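# Route two cables through a housing and close lid

## Task

Two cables leave the taped bundle on the rod, one heading toward each end of it. Route each cable inside the housing so it exits through the slot at its own end with its connector left outside, then close the lid so its edges meet the housing's edges along the whole perimeter.

## Robot and tools

ROBOT. Two arms: left_arm holds a left hand and right_arm a right hand. Each hand has index, middle and ring fingers plus a thumb, with rubber caps on the last 3 cm of each digit. Calibrated bases in the scene frame: left_arm at (+0.019, +0.383, +0.015) m, right_arm at (+0.018, -0.456, +0.015) m, both facing roughly along +x. A camera stand sits behind the arms.

FRAMES. Scene frame: origin at table-top height midway between the nominal bases, +z up, +x out over the table, left_arm on the +y side. Reported hand positions, orientations and velocities are in each arm's own base frame. Motion offsets are along the current Hand target's own axes. Hand point axes: +z points along the straightened fingers toward their tips; +y points out of the palm's face (the palm surface sits at y = -0.062 m); on the right hand +x points across the palm away from the thumb, and on the left hand +x points toward the thumb. A rigid mast near the wrist on the palm side can strike objects.

execute_actions(actions, cameras). actions is a list of actions. Each action is a list of 1 to 15 rows, and each row lasts 1/30 s. A shorter action repeats its final row until 15 steps have run. Each row is one flat list of 48 numbers in [-1, 1] covering both arms, in this order: left dx, dy, dz, rx, ry, rz; left hand's 16 motor numbers; left current_limit; left speed; then the same 24 values for the right arm. The six pose numbers are an offset, not a pose: they are measured from that arm's Hand target as it stood when the action began, and every row is counted from that same start, not from the previous row. 1.0 equals 0.6 m or 180 degrees. rx, ry, rz form one rotation vector. Sending six zeros re-commands the current Hand target, which is how you hold an arm still or end a push. Per control step the controller clips each command to 70 mm and 16 degrees from the measured pose.

Hand numbers are absolute goals, not offsets; a 0 is a real goal. To leave a hand unchanged, copy back its hand_goal, hand_current_limit and hand_speed. Motor order: index_mcp, index_abd, index_pip, index_dip, middle_mcp, middle_abd, middle_pip, middle_dip, ring_mcp, ring_abd, ring_pip, ring_dip, thumb_cmc, thumb_axl, thumb_mcp, thumb_ipl. Each maps linearly from one stop at -1 to the other at +1. Moving toward -1 curls the finger toward the palm. Straight values: _mcp +0.75, _abd 0.00, _pip +0.58, _dip +0.70, thumb_cmc +0.71, thumb_axl +0.68, thumb_mcp +0.23, thumb_ipl +0.17. Lowering thumb_cmc swings the thumb round in front of the palm. current_limit maps -1 to 0 mA and +1 to 550 mA. speed gives (speed+1)/2 of 8.5 rad/s. Initial values are +0.4 and -0.6. cameras: a list of names, ["all"] or []. By default images appear only when actions is empty.

move(target, speed, blend, blocking, cameras). target is a single 48-number row, or a list of up to 15 rows, in the same layout and scale. Every row's offsets count from the Hand targets at the start of the move, not from the previous row. The hand numbers are goals. speed is in m/s, from 0.002 to 1 (default 0.25), and turning is capped at twice that in rad/s; give one value, or one per target. blend is in metres and rounds corners in a list; the default 0 stops at each target. The whole move is capped at 10 s. Paths are straight lines with no collision avoidance. Keep paths away from an arm's own base. With blocking=false the call returns after about 0.5 s while the motion continues. The result adds a move: line whose ending word is done, off_target, moving, held or fault. limits=paced means the commanded pose was clipped; limits=held means a safety check withheld steps.

wait(seconds 0 to 10) lets time pass with the last commands held. stop brakes a running move. zoom_image(camera, region [x0, y0, x1, y1] in pixels, each side at most 504) enlarges part of that camera's latest image. clear_fault(arm: left_arm or right_arm) releases a reported torque fault. finished_scene(scene) ends the current scene permanently; pass the current scene number.

CAMERAS: cam_head_left, cam_head_right, cam_high, cam_low, cam_left_wrist, cam_right_wrist, each 896x504.

RESULTS. Hand target is the last commanded pose after clipping, and the next offsets count from it. end_effector_position is in metres, end_effector_quat_wxyz gives orientation, and velocities are in m/s and rad/s. Joint velocities may read "within noise". Joint torques are total drive outputs, arm weight included; a positive value pushes toward a larger joint angle. hand_goal holds the written goals, hand_measured the actual hinge positions, and hand_current_ma the currents. hand_state is one of moving, goal, blocked or overload. Calls that run actions also list step positions.

AVOID. Do not let anything leave the table, and do not drop or fling parts. Avoid striking fixed or heavy objects, and keep the two arms and hands from touching or squeezing each other. Contact torque limits (N m): waist 54.6, shoulder 54.6, elbow 45.5, forearm roll 24.5, wrist pitch 14.7, wrist roll 16.1. Exceeding one triggers a torque fault that needs clear_fault. A hand motor held at 495 mA or more for 5 s shuts off for 10 s. Motors heat up under load or at full stretch: a MOTOR HOT line appears at 65 °C, and at 80 °C the arm brakes for 30 to 60 s. Objects may occasionally be nudged by outside forces.

Each tool is called after "Request:" as a command line: name --argument value for each argument, lists and objects as JSON in quotes; but a table of rows of numbers goes row by row, as --pt "numbers of a row", without its own name.

## Session

Request:
execute_actions --actions '[]'

Scene clock: 0.00 s.
left_arm: end_effector_position=(+0.4337, +0.0099, +0.1980) hand_goal=(+0.754, +0.000, +0.576, +0.696, +0.754, +0.000, +0.576, +0.696, +0.754, +0.000, +0.576, +0.696, +0.714, +0.678, +0.226, +0.168) hand_measured=(+0.754, +0.000, +0.576, +0.696, +0.754, +0.000, +0.576, +0.696, +0.754, +0.000, +0.576, +0.696, +0.714, +0.678, +0.226, +0.168) hand_current_ma=(+0, +0, +0, +0, +0, +0, +0, +0, +0, +0, +0, +0, +0, +0, +0, +0) hand_state=(goal, goal, goal, goal, goal, goal, goal, goal, goal, goal, goal, goal, goal, goal, goal, goal) hand_current_limit=0.40 hand_speed=-0.60 end_effector_quat_wxyz=(-0.016, +0.705, +0.454, -0.544) | right_arm: end_effector_position=(+0.7750, +0.2283, +0.1009) hand_goal=(+0.754, +0.000, +0.576, +0.696, +0.754, +0.000, +0.576, +0.696, +0.754, +0.000, +0.576, +0.696, +0.714, +0.678, +0.226, +0.168) hand_measured=(+0.754, +0.000, +0.576, +0.696, +0.754, +0.000, +0.576, +0.696, +0.754, +0.000, +0.576, +0.696, +0.714, +0.678, +0.226, +0.168) hand_current_ma=(+0, +0, +0, +0, +0, +0, +0, +0, +0, +0, +0, +0, +0, +0, +0, +0) hand_state=(goal, goal, goal, goal, goal, goal, goal, goal, goal, goal, goal, goal, goal, goal, goal, goal) hand_current_limit=0.40 hand_speed=-0.60 end_effector_quat_wxyz=(-0.180, +0.836, +0.420, +0.303)
Joint positions: left_arm=[0.263 -0.694 -1.153 -0.256 -1.595 2.418] | right_arm=[0.259 -0.971 -1.48 1.7 -0.467 0.893]
Joint velocities: within noise
Joint torques (N m): no reading
Hand target: left_arm +0.4337, +0.0099, +0.1980; -0.016, +0.705, +0.454, -0.544 | right_arm +0.7750, +0.2283, +0.1009; -0.180, +0.836, +0.420, +0.303

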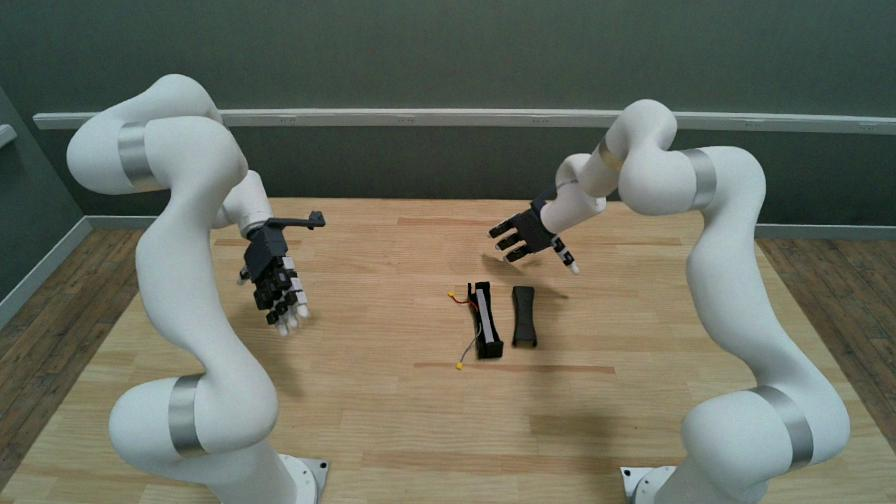

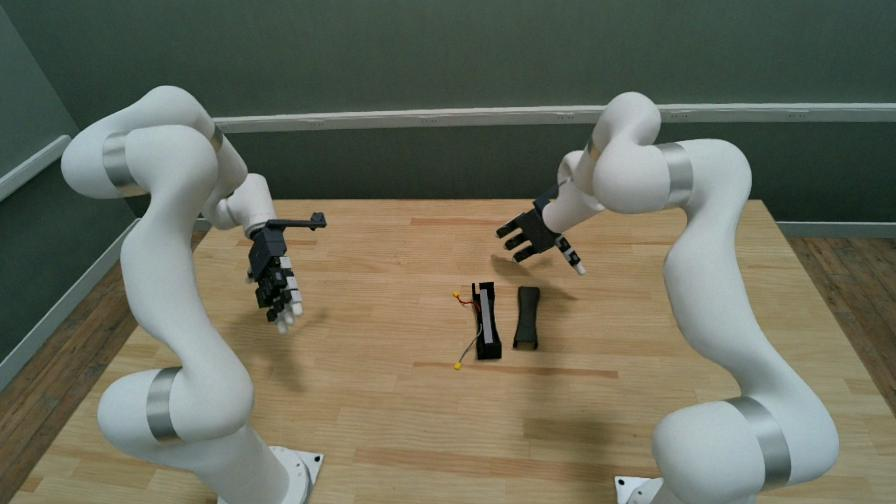

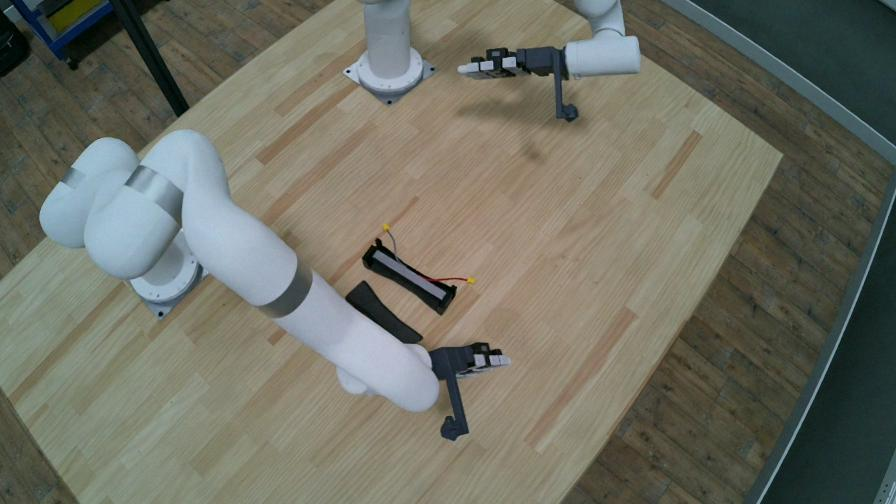

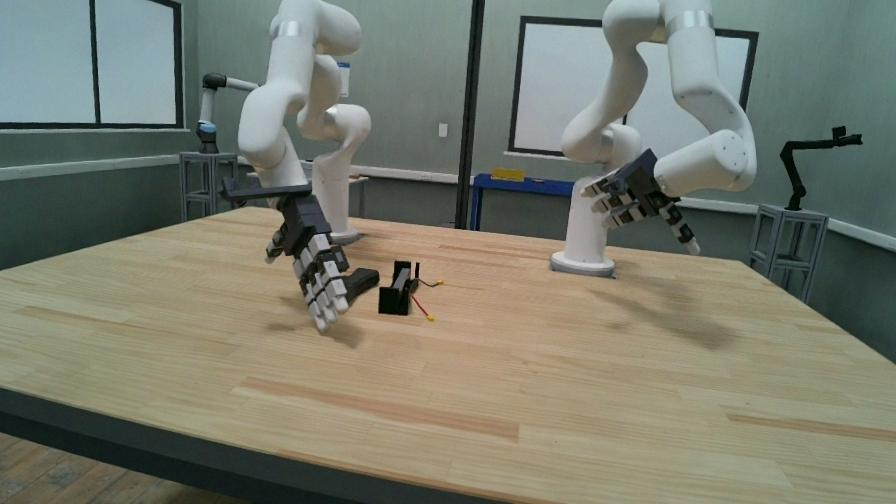

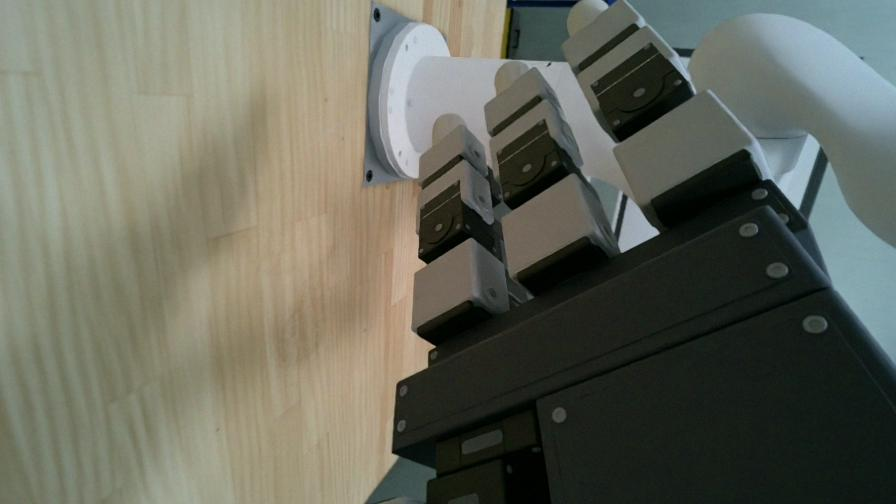

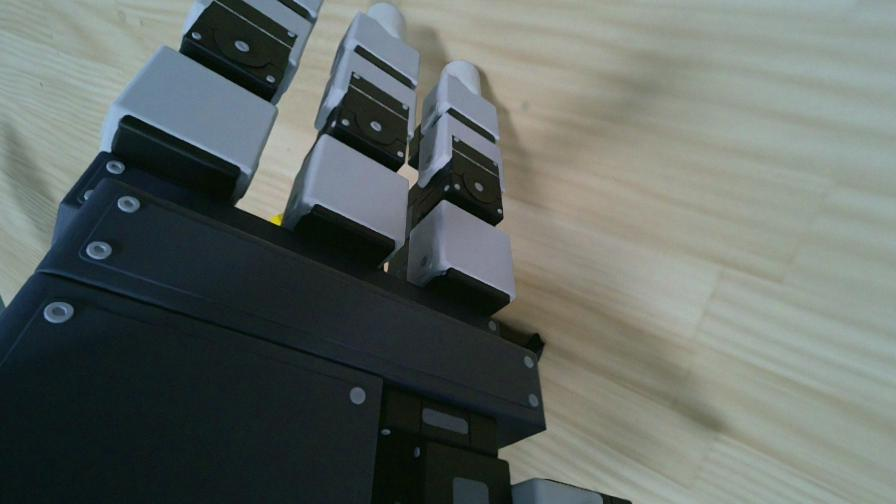

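Request:
zoom_image --camera "cam_head_left" --region '[430, 260, 560, 390]'

Request:
zoom_image --camera "cam_high" --region '[330, 210, 490, 360]'

Request:
zoom_image --camera "cam_low" --region '[320, 230, 480, 350]'

Request:
zoom_image --camera "cam_head_right" --region '[430, 260, 560, 390]'

Scaled by 3.877 from the camera's 896x504 image, which has a finer 1280x720 frame.

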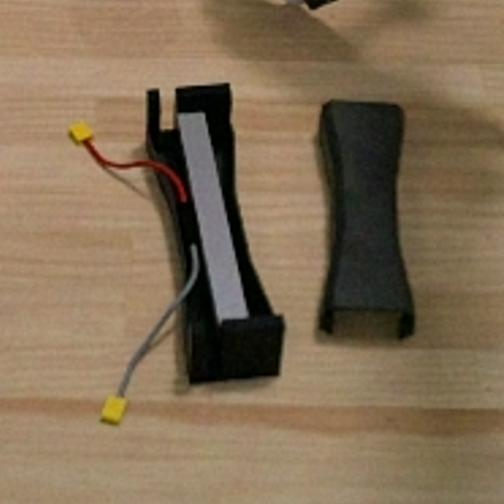

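Scaled by 3.150 from the camera's 896x504 image, which has a finer 1280x720 frame.

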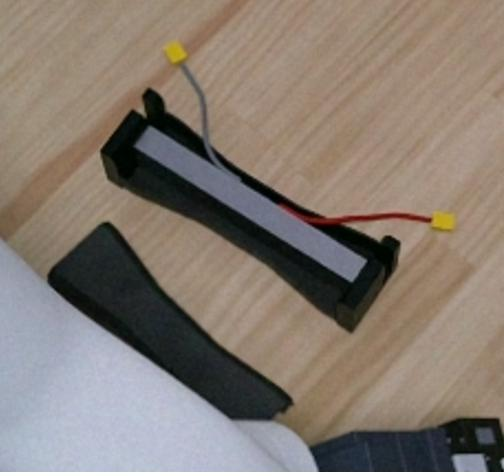

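Scaled by 3.150 from the camera's 896x504 image, which has a finer 1280x720 frame.

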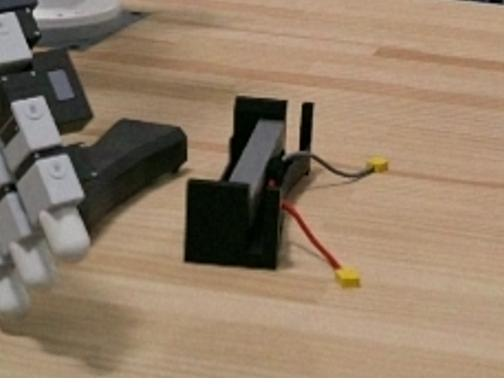

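Scaled by 3.877 from the camera's 896x504 image, which has a finer 1280x720 frame.

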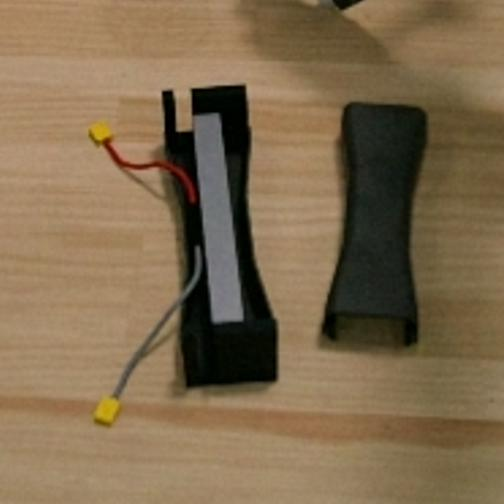

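Request:
move --pt "0 0 0 0 0 0 0.754 0 0.576 0.696 0.754 0 0.576 0.696 0.754 0 0.576 0.696 0.714 0.678 0.226 0.168 0.4 -0.6 0.1097 -0.0078 -0.1252 0 0 0 0.754 0 0.576 0.696 0.754 0 0.576 0.696 0.754 0 0.576 0.696 0.714 0.678 0.226 0.168 0.4 -0.6" --pt "-0.4107 0.1845 0.1158 -0.2686 0.2533 -0.1204 0.754 0 0.576 0.696 0.754 0 0.576 0.696 0.754 0 0.576 0.696 0.714 0.678 0.226 0.168 0.4 -0.6 -0.2532 -0.1897 -0.7617 0.0576 -0.226 -0.1946 0.754 0 0.576 0.696 0.754 0 0.576 0.696 0.754 0 0.576 0.696 0.714 0.678 0.226 0.168 0.4 -0.6" --blend 0.03 --cameras '["all"]'

Scene clock: 135.07 s.
left_arm: end_effector_position=(+0.4496, -0.2499, +0.2982) hand_goal=(+0.754, +0.000, +0.576, +0.696, +0.754, +0.000, +0.576, +0.696, +0.754, +0.000, +0.576, +0.696, +0.714, +0.678, +0.226, +0.168) hand_measured=(+0.750, +0.000, +0.576, +0.696, +0.752, +0.000, +0.576, +0.696, +0.750, +0.000, +0.576, +0.696, +0.712, +0.678, +0.224, +0.168) hand_current_ma=(+0, +0, +0, +0, +0, +0, +0, +0, +0, +0, +0, +0, +0, +0, +0, +0) hand_state=(goal, goal, goal, goal, goal, goal, goal, goal, goal, goal, goal, goal, goal, goal, goal, goal) hand_current_limit=0.40 hand_speed=-0.60 end_effector_quat_wxyz=(+0.000, +0.707, +0.707, +0.000) | right_arm: end_effector_position=(+0.4498, -0.0495, +0.3499) hand_goal=(+0.754, +0.000, +0.576, +0.696, +0.754, +0.000, +0.576, +0.696, +0.754, +0.000, +0.576, +0.696, +0.714, +0.678, +0.226, +0.168) hand_measured=(+0.754, +0.000, +0.576, +0.696, +0.754, +0.000, +0.576, +0.696, +0.754, +0.000, +0.576, +0.696, +0.714, +0.678, +0.224, +0.168) hand_current_ma=(+0, +0, +0, +0, +0, +0, +0, +0, +0, +0, +0, +0, +0, +0, -2, +0) hand_state=(goal, goal, goal, goal, goal, goal, goal, goal, goal, goal, goal, goal, goal, goal, goal, goal) hand_current_limit=0.40 hand_speed=-0.60 end_effector_quat_wxyz=(+0.000, +0.707, +0.707, +0.000)
Joint positions: left_arm=[-0.642 -0.171 -0.869 0 -0.697 0.929] | right_arm=[-0.073 0.123 -0.697 0 -0.821 1.498]
Joint torques (N m): left_arm=[-13.1 11.73 -37.58 4.17 -2.47 -1.26] | right_arm=[-21.24 26.75 -8.18 -1.6 -2.32 -2.3]
Hand target: left_arm +0.4495, -0.2499, +0.2982; +0.000, +0.707, +0.707, +0.000 | right_arm +0.4498, -0.0495, +0.3499; +0.000, +0.707, +0.707, +0.000
Off the commanded pose: left_arm 0.000 m, 0 deg | right_arm 0.000 m, 0 deg.
move: done

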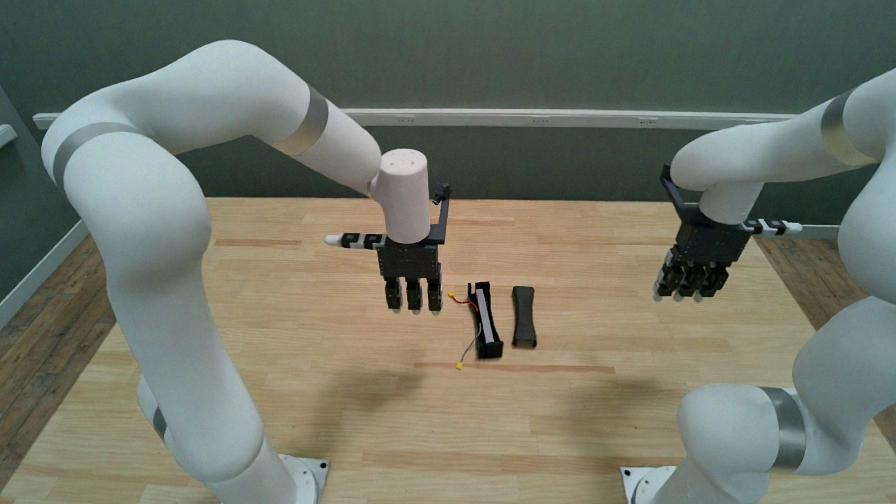

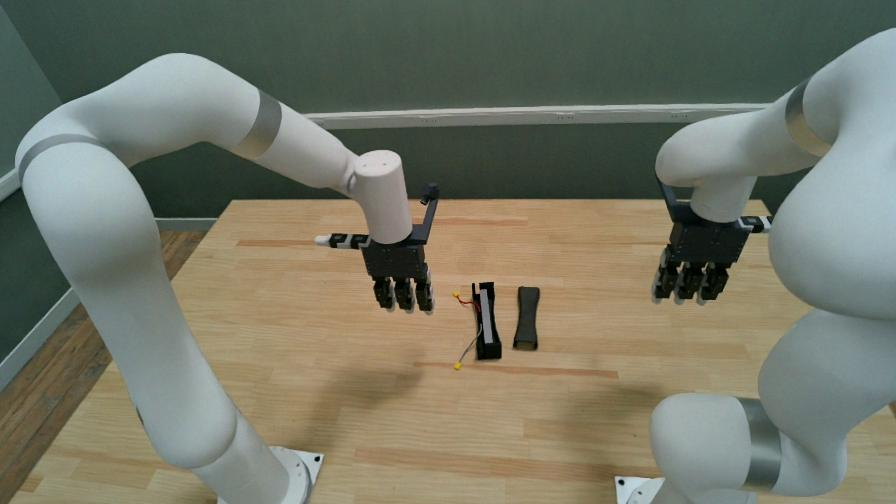

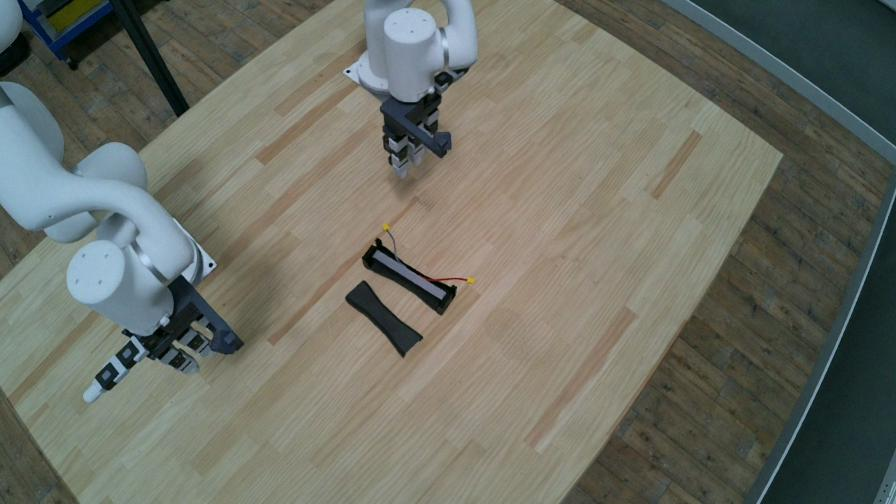

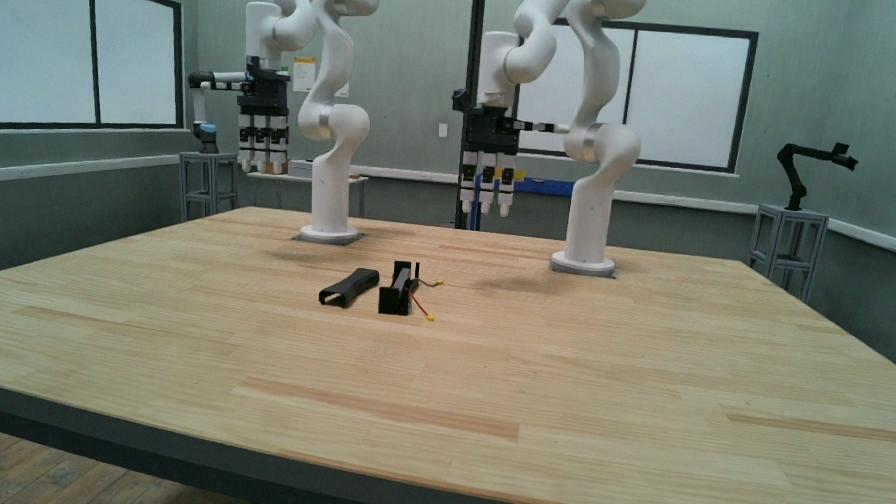

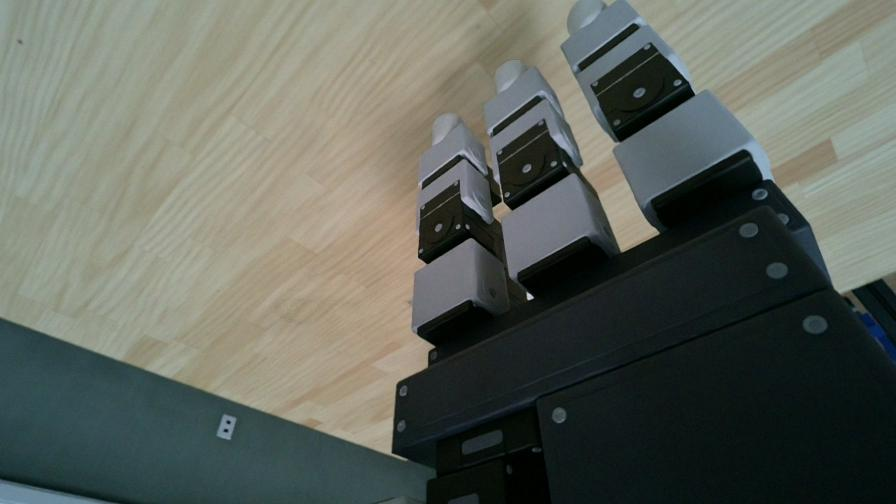

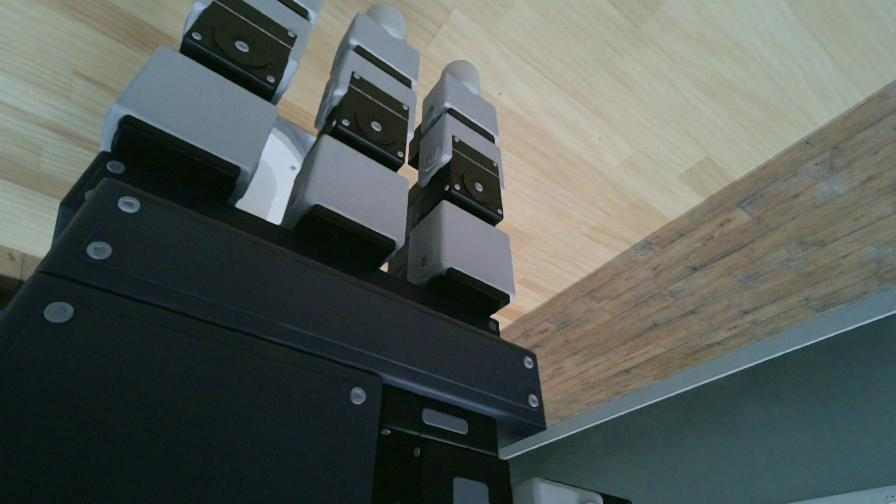

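Request:
zoom_image --camera "cam_high" --region '[330, 210, 490, 370]'

Request:
zoom_image --camera "cam_low" --region '[310, 250, 450, 330]'

Request:
zoom_image --camera "cam_head_left" --region '[440, 275, 550, 375]'

Scaled by 3.150 from the camera's 896x504 image, which has a finer 1280x720 frame.

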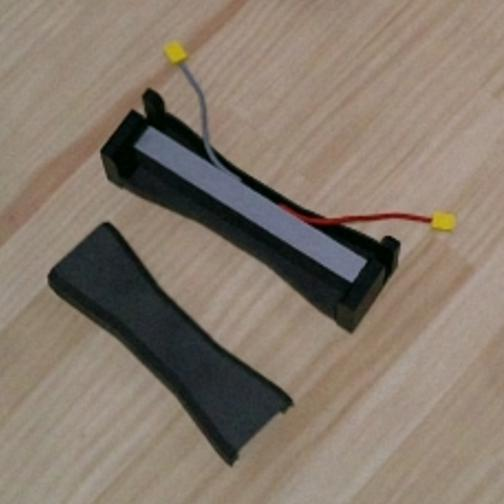

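Scaled by 3.600 from the camera's 896x504 image, which has a finer 1280x720 frame.

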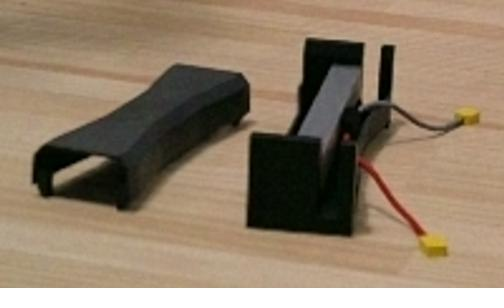

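Scaled by 4.582 from the camera's 896x504 image, which has a finer 1280x720 frame.

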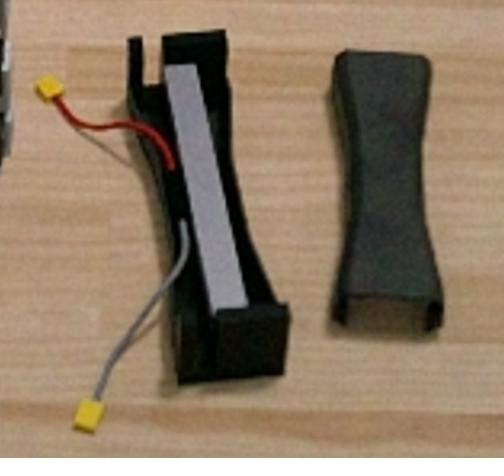

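Request:
move --target '[0,0,0,0,0,0,0.754,0,0.576,0.696,0.754,0,0.576,0.696,0.754,0,0.576,0.696,0.714,0.678,0.226,0.168,0.4,-0.6, 0.424,-0.0217,0.183,0,0,0.97,0.754,0,0.576,0.696,0.754,0,0.576,0.696,0.754,0,0.576,0.696,0.714,0.678,0.226,0.168,0.4,-0.6]' --cameras '["cam_right_wrist","cam_head_left"]'

Scene clock: 240.27 s.
left_arm: end_effector_position=(+0.4495, -0.2499, +0.2982) hand_goal=(+0.754, +0.000, +0.576, +0.696, +0.754, +0.000, +0.576, +0.696, +0.754, +0.000, +0.576, +0.696, +0.714, +0.678, +0.226, +0.168) hand_measured=(+0.750, +0.000, +0.576, +0.696, +0.752, +0.000, +0.576, +0.696, +0.750, +0.000, +0.576, +0.696, +0.712, +0.678, +0.224, +0.168) hand_current_ma=(+0, +0, +0, +0, +0, +0, +0, +0, +0, +0, +0, +0, +0, +0, +0, +0) hand_state=(goal, goal, goal, goal, goal, goal, goal, goal, goal, goal, goal, goal, goal, goal, goal, goal) hand_current_limit=0.40 hand_speed=-0.60 end_effector_quat_wxyz=(+0.000, +0.707, +0.707, +0.000) | right_arm: end_effector_position=(+0.4367, +0.2049, +0.2399) hand_goal=(+0.754, +0.000, +0.576, +0.696, +0.754, +0.000, +0.576, +0.696, +0.754, +0.000, +0.576, +0.696, +0.714, +0.678, +0.226, +0.168) hand_measured=(+0.754, +0.000, +0.576, +0.696, +0.754, +0.000, +0.576, +0.696, +0.754, +0.000, +0.576, +0.696, +0.714, +0.678, +0.224, +0.168) hand_current_ma=(+0, +0, +0, +0, +0, +0, +0, +0, +0, +0, +0, +0, +0, +0, -2, +0) hand_state=(goal, goal, goal, goal, goal, goal, goal, goal, goal, goal, goal, goal, goal, goal, goal, goal) hand_current_limit=0.40 hand_speed=-0.60 end_effector_quat_wxyz=(+0.000, +0.739, -0.673, +0.000)
Joint positions: left_arm=[-0.642 -0.171 -0.869 0 -0.697 0.929] | right_arm=[0.348 -0.482 -1.129 0.001 -0.648 4.967]
Joint torques (N m): left_arm=[-13.12 12.14 -37.4 4.11 -2.49 -1.16] | right_arm=[18.43 42.91 -7.19 -1.57 1.79 2.16]
Hand target: left_arm +0.4495, -0.2499, +0.2982; +0.000, +0.707, +0.707, +0.000 | right_arm +0.4367, +0.2049, +0.2401; +0.000, +0.740, -0.673, +0.000
Off the commanded pose: left_arm 0.000 m, 0 deg | right_arm 0.000 m, 0 deg.
move: done
Images, in order (width x height): cam_head_left 896x504, cam_right_wrist 896x504.

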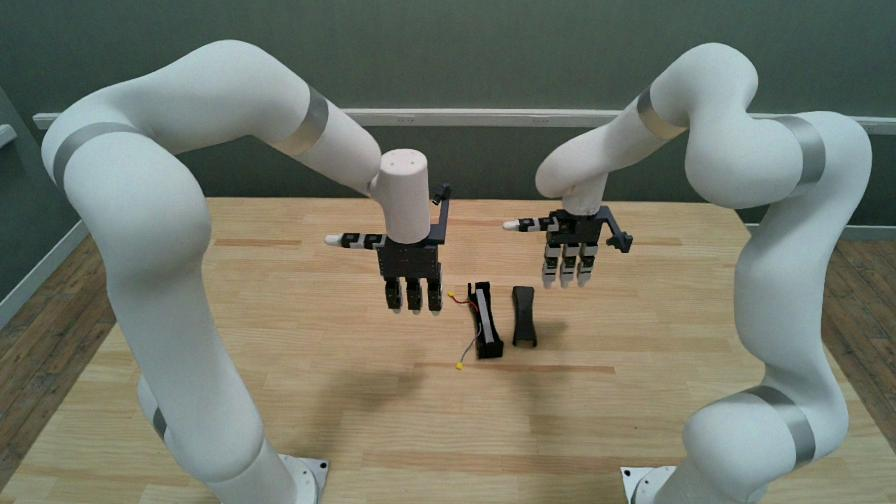

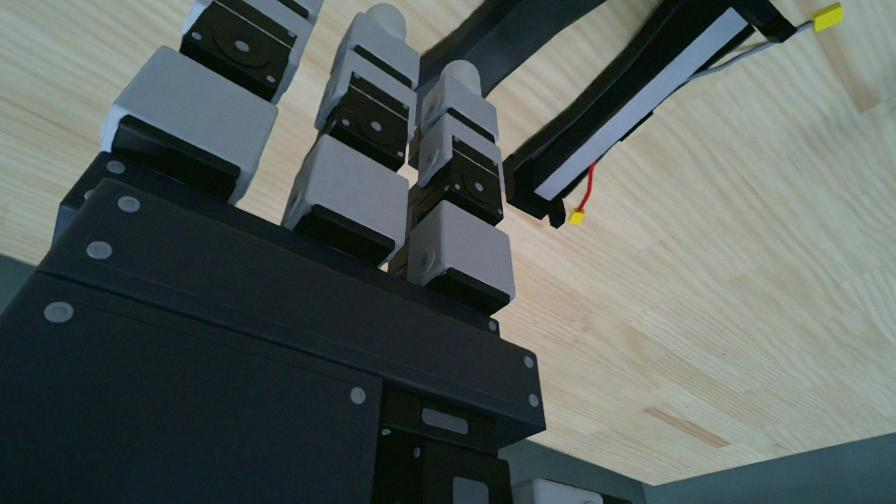

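Request:
move --target '[0,0,0,0,0,0,0.754,0,0.576,0.696,0.754,0,0.576,0.696,0.754,0,0.576,0.696,0.714,0.678,0.226,0.168,0.4,-0.6, 0.0,0.15,0.0,0,0,0.028,0.754,0,0.576,0.696,0.754,0,0.576,0.696,0.754,0,0.576,0.696,0.714,0.678,0.226,0.168,0.4,-0.6]' --cameras '["cam_right_wrist"]'

Request:
zoom_image --camera "cam_right_wrist" --region '[480, 0, 896, 400]'

Scene clock: 248.50 s.
left_arm: end_effector_position=(+0.4495, -0.2499, +0.2982) hand_goal=(+0.754, +0.000, +0.576, +0.696, +0.754, +0.000, +0.576, +0.696, +0.754, +0.000, +0.576, +0.696, +0.714, +0.678, +0.226, +0.168) hand_measured=(+0.750, +0.000, +0.576, +0.696, +0.752, +0.000, +0.576, +0.696, +0.750, +0.000, +0.576, +0.696, +0.712, +0.678, +0.224, +0.168) hand_current_ma=(+0, +0, +0, +0, +0, +0, +0, +0, +0, +0, +0, +0, +0, +0, +0, +0) hand_state=(goal, goal, goal, goal, goal, goal, goal, goal, goal, goal, goal, goal, goal, goal, goal, goal) hand_current_limit=0.40 hand_speed=-0.60 end_effector_quat_wxyz=(+0.000, +0.707, +0.707, +0.000) | right_arm: end_effector_position=(+0.3472, +0.1965, +0.2401) hand_goal=(+0.754, +0.000, +0.576, +0.696, +0.754, +0.000, +0.576, +0.696, +0.754, +0.000, +0.576, +0.696, +0.714, +0.678, +0.226, +0.168) hand_measured=(+0.754, +0.000, +0.576, +0.696, +0.754, +0.000, +0.576, +0.696, +0.754, +0.000, +0.576, +0.696, +0.714, +0.678, +0.224, +0.168) hand_current_ma=(+0, +0, +0, +0, +0, +0, +0, +0, +0, +0, +0, +0, +0, +0, -2, +0) hand_state=(goal, goal, goal, goal, goal, goal, goal, goal, goal, goal, goal, goal, goal, goal, goal, goal) hand_current_limit=0.40 hand_speed=-0.60 end_effector_quat_wxyz=(+0.000, +0.709, -0.705, +0.000)
Joint positions: left_arm=[-0.642 -0.171 -0.869 0 -0.697 0.929] | right_arm=[0.383 -0.287 -0.856 0.001 -0.57 5.089]
Joint torques (N m): left_arm=[-13.73 12.16 -37.3 4.11 -2.47 -1.19] | right_arm=[18.31 37.57 -6.59 -1.78 1.79 2.09]
Hand target: left_arm +0.4495, -0.2499, +0.2982; +0.000, +0.707, +0.707, +0.000 | right_arm +0.3471, +0.1965, +0.2402; +0.000, +0.709, -0.705, +0.000
Off the commanded pose: left_arm 0.000 m, 0 deg | right_arm 0.000 m, 0 deg.
move: done
Images, in order (width x height): cam_right_wrist 896x504.

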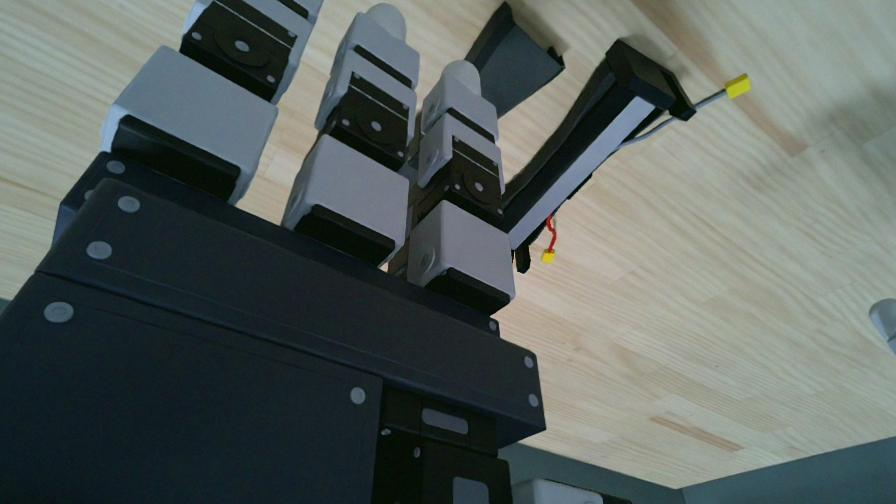

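Scaled by 1.212 from the camera's 896x504 image, which has a finer 1280x720 frame.

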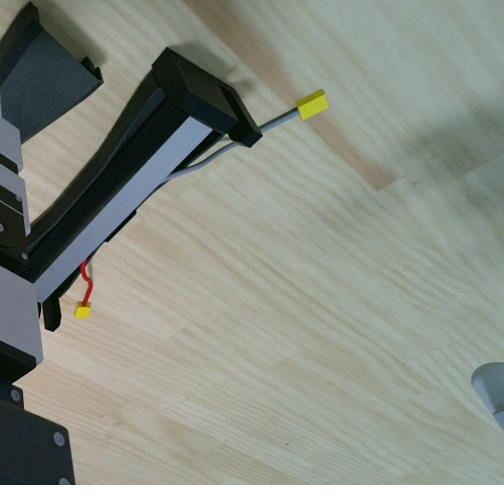

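Request:
move --target '[0,0,0,0,0,0,0.754,0,0.576,0.696,0.754,0,0.576,0.696,0.754,0,0.576,0.696,0.714,0.678,0.226,0.168,0.4,-0.6, 0.16,-0.05,-0.05,0,0,0,0.754,0,0.576,0.696,0.754,0,0.576,0.696,0.754,0,0.576,0.696,0.714,0.678,0.226,0.168,0.4,-0.6]' --cameras '["cam_right_wrist"]'

Request:
zoom_image --camera "cam_right_wrist" --region '[480, 0, 896, 400]'

Scene clock: 257.73 s.
left_arm: end_effector_position=(+0.4495, -0.2499, +0.2982) hand_goal=(+0.754, +0.000, +0.576, +0.696, +0.754, +0.000, +0.576, +0.696, +0.754, +0.000, +0.576, +0.696, +0.714, +0.678, +0.226, +0.168) hand_measured=(+0.750, +0.000, +0.576, +0.696, +0.752, +0.000, +0.576, +0.696, +0.750, +0.000, +0.576, +0.696, +0.712, +0.678, +0.224, +0.168) hand_current_ma=(+0, +0, +0, +0, +0, +0, +0, +0, +0, +0, +0, +0, +0, +0, +0, +0) hand_state=(goal, goal, goal, goal, goal, goal, goal, goal, goal, goal, goal, goal, goal, goal, goal, goal) hand_current_limit=0.40 hand_speed=-0.60 end_effector_quat_wxyz=(+0.000, +0.707, +0.707, +0.000) | right_arm: end_effector_position=(+0.3777, +0.1007, +0.2702) hand_goal=(+0.754, +0.000, +0.576, +0.696, +0.754, +0.000, +0.576, +0.696, +0.754, +0.000, +0.576, +0.696, +0.714, +0.678, +0.226, +0.168) hand_measured=(+0.754, +0.000, +0.576, +0.696, +0.754, +0.000, +0.576, +0.696, +0.754, +0.000, +0.576, +0.696, +0.714, +0.678, +0.224, +0.168) hand_current_ma=(+0, +0, +0, +0, +0, +0, +0, +0, +0, +0, +0, +0, +0, +0, -2, +0) hand_state=(goal, goal, goal, goal, goal, goal, goal, goal, goal, goal, goal, goal, goal, goal, goal, goal) hand_current_limit=0.40 hand_speed=-0.60 end_effector_quat_wxyz=(+0.000, +0.709, -0.705, +0.000)
Joint positions: left_arm=[-0.642 -0.171 -0.869 0 -0.697 0.929] | right_arm=[0.168 -0.246 -0.886 0 -0.641 4.874]
Joint torques (N m): left_arm=[-13.43 12.98 -37.49 4.17 -2.49 -1.22] | right_arm=[-21.89 18.47 -17.13 2.42 -2.39 -2.41]
Hand target: left_arm +0.4495, -0.2499, +0.2982; +0.000, +0.707, +0.707, +0.000 | right_arm +0.3777, +0.1007, +0.2701; +0.000, +0.709, -0.705, +0.000
Off the commanded pose: left_arm 0.000 m, 0 deg | right_arm 0.000 m, 0 deg.
move: done
Images, in order (width x height): cam_right_wrist 896x504.

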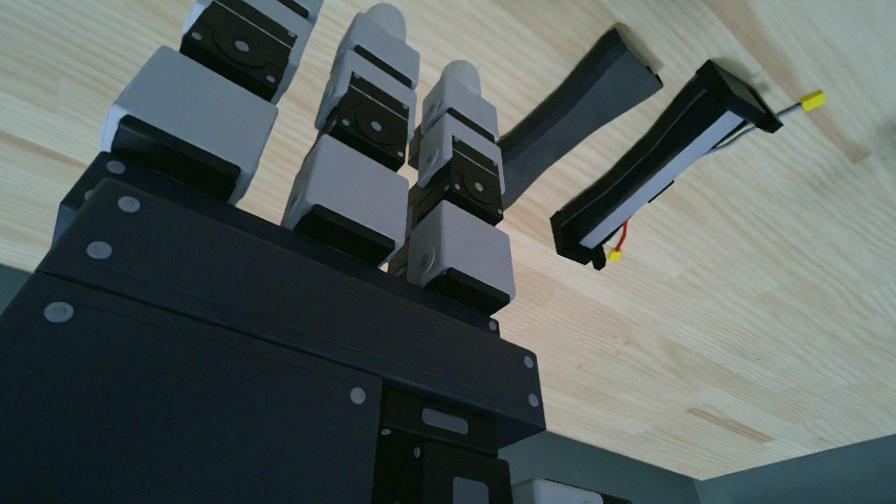

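Scaled by 1.212 from the camera's 896x504 image, which has a finer 1280x720 frame.

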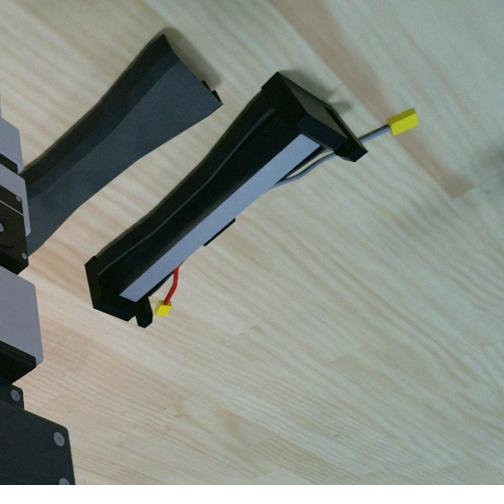

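Request:
move --target '[0,0,0,0,0,0,0.754,0,0.576,0.696,0.754,0,0.576,0.696,0.754,0,0.576,0.696,0.714,0.678,0.226,0.168,0.4,-0.6, -0.15,-0.04,0.15,0,0,0,0.754,0,0.576,0.696,0.754,0,0.576,0.696,0.754,0,0.576,0.696,0.714,0.678,0.226,0.168,0.4,-0.6]' --cameras '["cam_right_wrist"]'

Request:
zoom_image --camera "cam_right_wrist" --region '[580, 0, 896, 300]'

Scene clock: 286.37 s.
left_arm: end_effector_position=(+0.4495, -0.2499, +0.2982) hand_goal=(+0.754, +0.000, +0.576, +0.696, +0.754, +0.000, +0.576, +0.696, +0.754, +0.000, +0.576, +0.696, +0.714, +0.678, +0.226, +0.168) hand_measured=(+0.750, +0.000, +0.576, +0.696, +0.752, +0.000, +0.576, +0.696, +0.750, +0.000, +0.576, +0.696, +0.712, +0.678, +0.224, +0.168) hand_current_ma=(+0, +0, +0, +0, +0, +0, +0, +0, +0, +0, +0, +0, +0, +0, +0, +0) hand_state=(goal, goal, goal, goal, goal, goal, goal, goal, goal, goal, goal, goal, goal, goal, goal, goal) hand_current_limit=0.40 hand_speed=-0.60 end_effector_quat_wxyz=(+0.000, +0.707, +0.707, +0.000) | right_arm: end_effector_position=(+0.4011, +0.1908, +0.1801) hand_goal=(+0.754, +0.000, +0.576, +0.696, +0.754, +0.000, +0.576, +0.696, +0.754, +0.000, +0.576, +0.696, +0.714, +0.678, +0.226, +0.168) hand_measured=(+0.754, +0.000, +0.576, +0.696, +0.754, +0.000, +0.576, +0.696, +0.754, +0.000, +0.576, +0.696, +0.714, +0.678, +0.224, +0.168) hand_current_ma=(+0, +0, +0, +0, +0, +0, +0, +0, +0, +0, +0, +0, +0, +0, -2, +0) hand_state=(goal, goal, goal, goal, goal, goal, goal, goal, goal, goal, goal, goal, goal, goal, goal, goal) hand_current_limit=0.40 hand_speed=-0.60 end_effector_quat_wxyz=(+0.000, +0.709, -0.705, +0.000)
Joint positions: left_arm=[-0.642 -0.171 -0.869 0 -0.697 0.929] | right_arm=[0.334 -0.492 -0.975 0.001 -0.484 5.039]
Joint torques (N m): left_arm=[-13.55 11.87 -37.18 4.17 -2.44 -1.3] | right_arm=[18.45 22.59 -16.19 -1.99 1.83 2.19]
Hand target: left_arm +0.4495, -0.2499, +0.2982; +0.000, +0.707, +0.707, +0.000 | right_arm +0.4011, +0.1908, +0.1801; +0.000, +0.709, -0.705, +0.000
Off the commanded pose: left_arm 0.000 m, 0 deg | right_arm 0.000 m, 0 deg.
move: done
Images, in order (width x height): cam_right_wrist 896x504.

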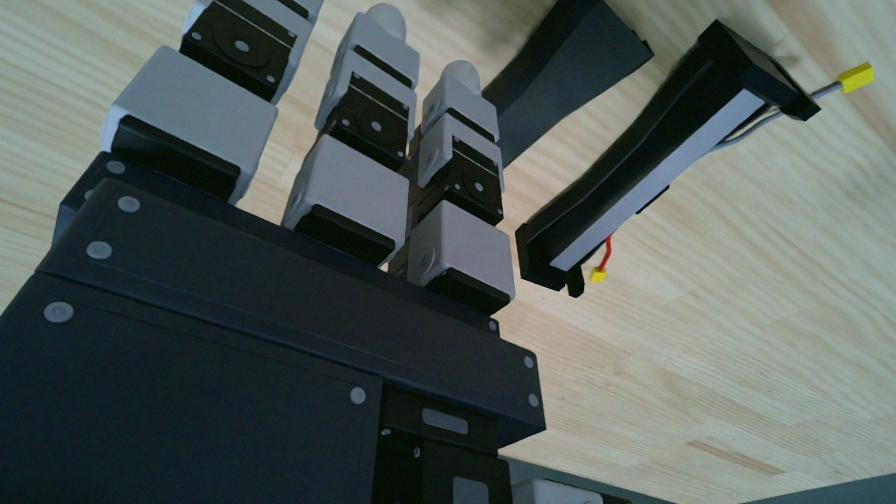

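Scaled by 1.595 from the camera's 896x504 image, which has a finer 1280x720 frame.

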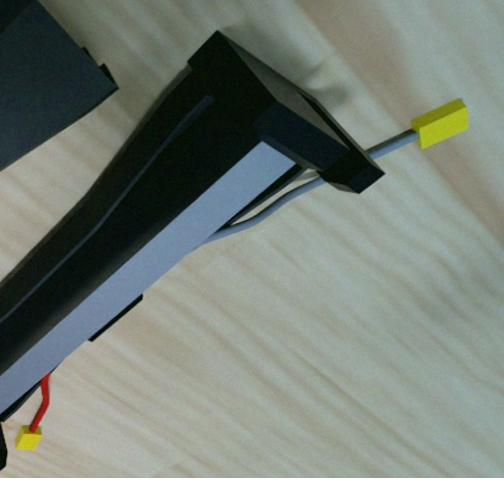

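Request:
move --target '[0.134,-0.071,0.18,0,0,-0.99,0.754,0,0.576,0.696,0.754,0,0.576,0.696,0.754,0,0.576,0.696,0.714,0.678,0.226,0.168,0.4,-0.6, 0.25,-0.04,-0.1,0,0,0,0.754,0,0.576,0.696,0.754,0,0.576,0.696,0.754,0,0.576,0.696,0.714,0.678,0.226,0.168,0.4,-0.6]' --cameras '["cam_left_wrist","cam_head_left"]'

Request:
zoom_image --camera "cam_left_wrist" --region '[0, 0, 420, 400]'

Scene clock: 309.77 s.
left_arm: end_effector_position=(+0.4069, -0.1696, +0.1902) hand_goal=(+0.754, +0.000, +0.576, +0.696, +0.754, +0.000, +0.576, +0.696, +0.754, +0.000, +0.576, +0.696, +0.714, +0.678, +0.226, +0.168) hand_measured=(+0.750, +0.000, +0.576, +0.696, +0.752, +0.000, +0.576, +0.696, +0.750, +0.000, +0.576, +0.696, +0.712, +0.678, +0.224, +0.168) hand_current_ma=(+0, +0, +0, +0, +0, +0, +0, +0, +0, +0, +0, +0, +0, +0, +0, +0) hand_state=(goal, goal, goal, goal, goal, goal, goal, goal, goal, goal, goal, goal, goal, goal, goal, goal) hand_current_limit=0.40 hand_speed=-0.60 end_effector_quat_wxyz=(+0.000, +0.696, -0.718, +0.000) | right_arm: end_effector_position=(+0.4261, +0.0409, +0.2401) hand_goal=(+0.754, +0.000, +0.576, +0.696, +0.754, +0.000, +0.576, +0.696, +0.754, +0.000, +0.576, +0.696, +0.714, +0.678, +0.226, +0.168) hand_measured=(+0.754, +0.000, +0.576, +0.696, +0.754, +0.000, +0.576, +0.696, +0.754, +0.000, +0.576, +0.696, +0.714, +0.678, +0.224, +0.168) hand_current_ma=(+0, +0, +0, +0, +0, +0, +0, +0, +0, +0, +0, +0, +0, +0, -2, +0) hand_state=(goal, goal, goal, goal, goal, goal, goal, goal, goal, goal, goal, goal, goal, goal, goal, goal) hand_current_limit=0.40 hand_speed=-0.60 end_effector_quat_wxyz=(+0.000, +0.709, -0.705, +0.000)
Joint positions: left_arm=[-0.295 -0.474 -0.977 -0.001 -0.503 -1.834] | right_arm=[0.037 -0.385 -0.989 0 -0.605 4.743]
Joint torques (N m): left_arm=[16.41 43.49 -16.09 4.11 2.72 -1.23] | right_arm=[-21.3 42.26 -17.03 0.1 -2.46 -2.34]
Hand target: left_arm +0.4069, -0.1696, +0.1902; +0.000, +0.696, -0.718, +0.000 | right_arm +0.4261, +0.0410, +0.2401; +0.000, +0.709, -0.705, +0.000
Off the commanded pose: left_arm 0.000 m, 0 deg | right_arm 0.000 m, 0 deg.
move: done
Images, in order (width x height): cam_head_left 896x504, cam_left_wrist 896x504.

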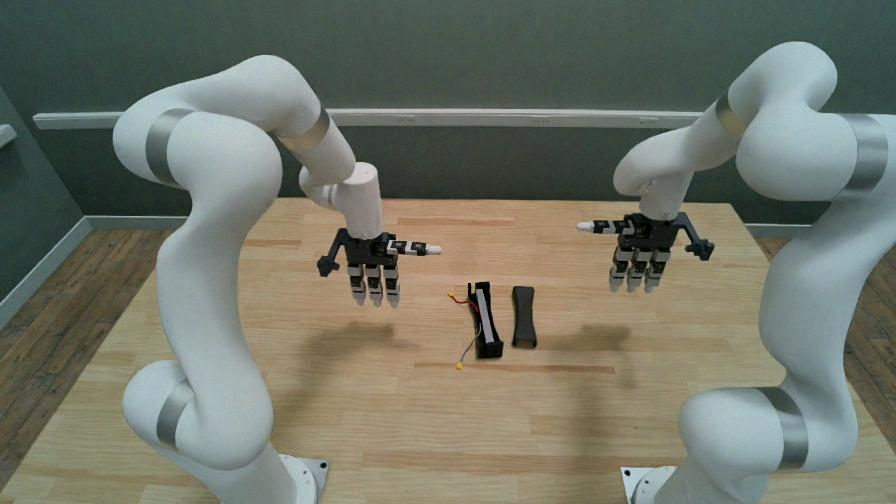

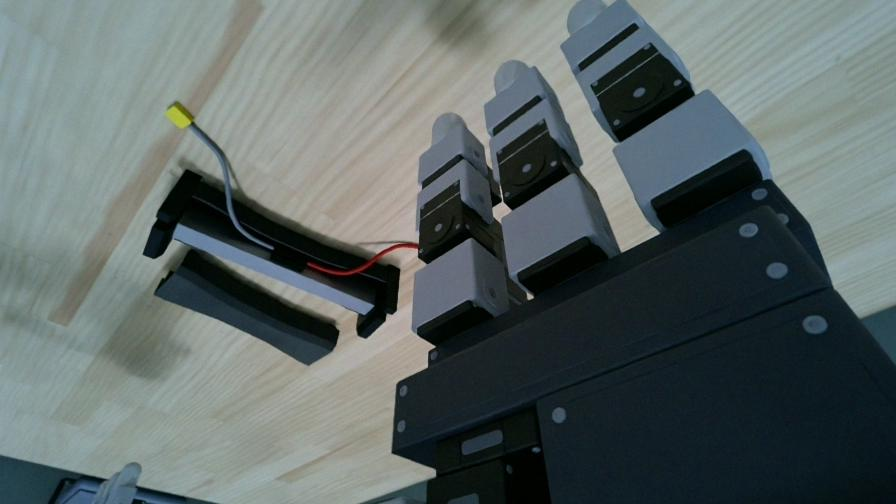

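Scaled by 1.200 from the camera's 896x504 image, which has a finer 1280x720 frame.

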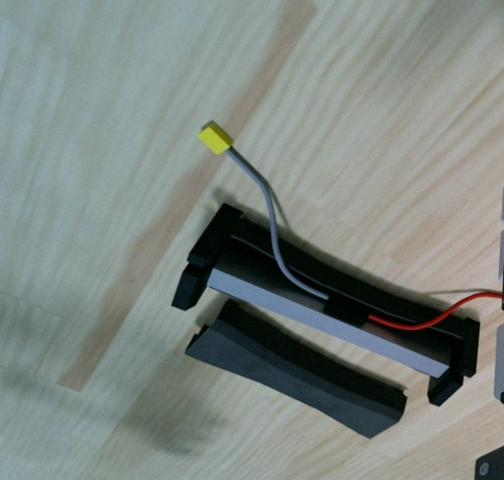

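Request:
move --target '[0.08,0.03,0.07,0,0,0,0.754,0,0.576,0.696,0.754,0,0.576,0.696,0.754,0,0.576,0.696,0.714,0.678,0.226,0.168,0.4,-0.6, 0,0,0,0,0,0,0.754,0,0.576,0.696,0.754,0,0.576,0.696,0.754,0,0.576,0.696,0.714,0.678,0.226,0.168,0.4,-0.6]' --cameras '["cam_left_wrist"]'

Request:
zoom_image --camera "cam_left_wrist" --region '[80, 50, 440, 390]'

Scene clock: 328.83 s.
left_arm: end_effector_position=(+0.3874, -0.2170, +0.1482) hand_goal=(+0.754, +0.000, +0.576, +0.696, +0.754, +0.000, +0.576, +0.696, +0.754, +0.000, +0.576, +0.696, +0.714, +0.678, +0.226, +0.168) hand_measured=(+0.750, +0.000, +0.576, +0.696, +0.752, +0.000, +0.576, +0.696, +0.750, +0.000, +0.576, +0.696, +0.712, +0.678, +0.224, +0.168) hand_current_ma=(+0, +0, +0, +0, +0, +0, +0, +0, +0, +0, +0, +0, +0, +0, +0, +0) hand_state=(goal, goal, goal, goal, goal, goal, goal, goal, goal, goal, goal, goal, goal, goal, goal, goal) hand_current_limit=0.40 hand_speed=-0.60 end_effector_quat_wxyz=(+0.000, +0.696, -0.718, +0.000) | right_arm: end_effector_position=(+0.4261, +0.0410, +0.2401) hand_goal=(+0.754, +0.000, +0.576, +0.696, +0.754, +0.000, +0.576, +0.696, +0.754, +0.000, +0.576, +0.696, +0.714, +0.678, +0.226, +0.168) hand_measured=(+0.754, +0.000, +0.576, +0.696, +0.754, +0.000, +0.576, +0.696, +0.754, +0.000, +0.576, +0.696, +0.714, +0.678, +0.224, +0.168) hand_current_ma=(+0, +0, +0, +0, +0, +0, +0, +0, +0, +0, +0, +0, +0, +0, -2, +0) hand_state=(goal, goal, goal, goal, goal, goal, goal, goal, goal, goal, goal, goal, goal, goal, goal, goal) hand_current_limit=0.40 hand_speed=-0.60 end_effector_quat_wxyz=(+0.000, +0.709, -0.705, +0.000)
Joint positions: left_arm=[-0.394 -0.547 -0.964 -0.001 -0.416 -1.933] | right_arm=[0.037 -0.385 -0.989 0 -0.605 4.743]
Joint torques (N m): left_arm=[-13.76 20.57 -32.88 3.78 2.73 -1.22] | right_arm=[-21.46 42.23 -17 2.29 -2.33 -2.17]
Hand target: left_arm +0.3874, -0.2170, +0.1482; +0.000, +0.696, -0.718, +0.000 | right_arm +0.4261, +0.0410, +0.2401; +0.000, +0.709, -0.705, +0.000
Off the commanded pose: left_arm 0.000 m, 0 deg | right_arm 0.000 m, 0 deg.
move: done
Images, in order (width x height): cam_left_wrist 896x504.

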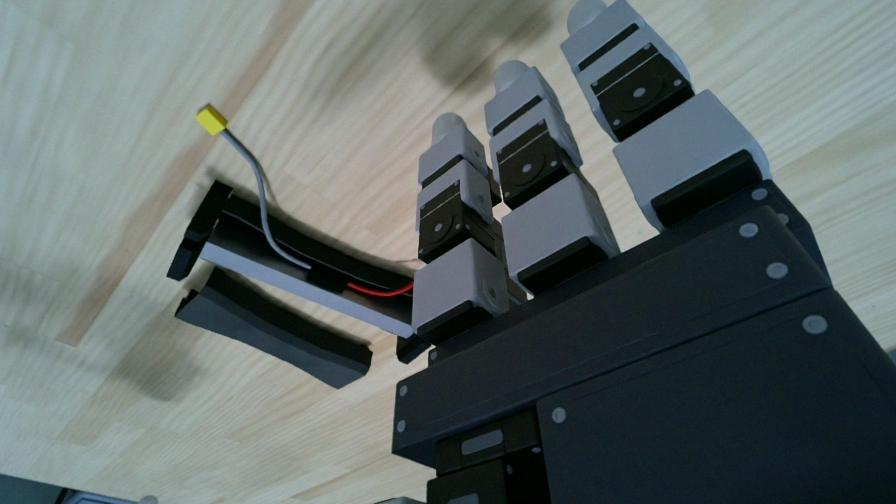

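Scaled by 1.400 from the camera's 896x504 image, which has a finer 1280x720 frame.

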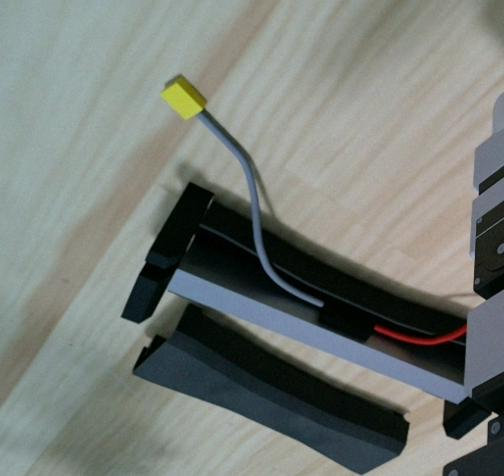

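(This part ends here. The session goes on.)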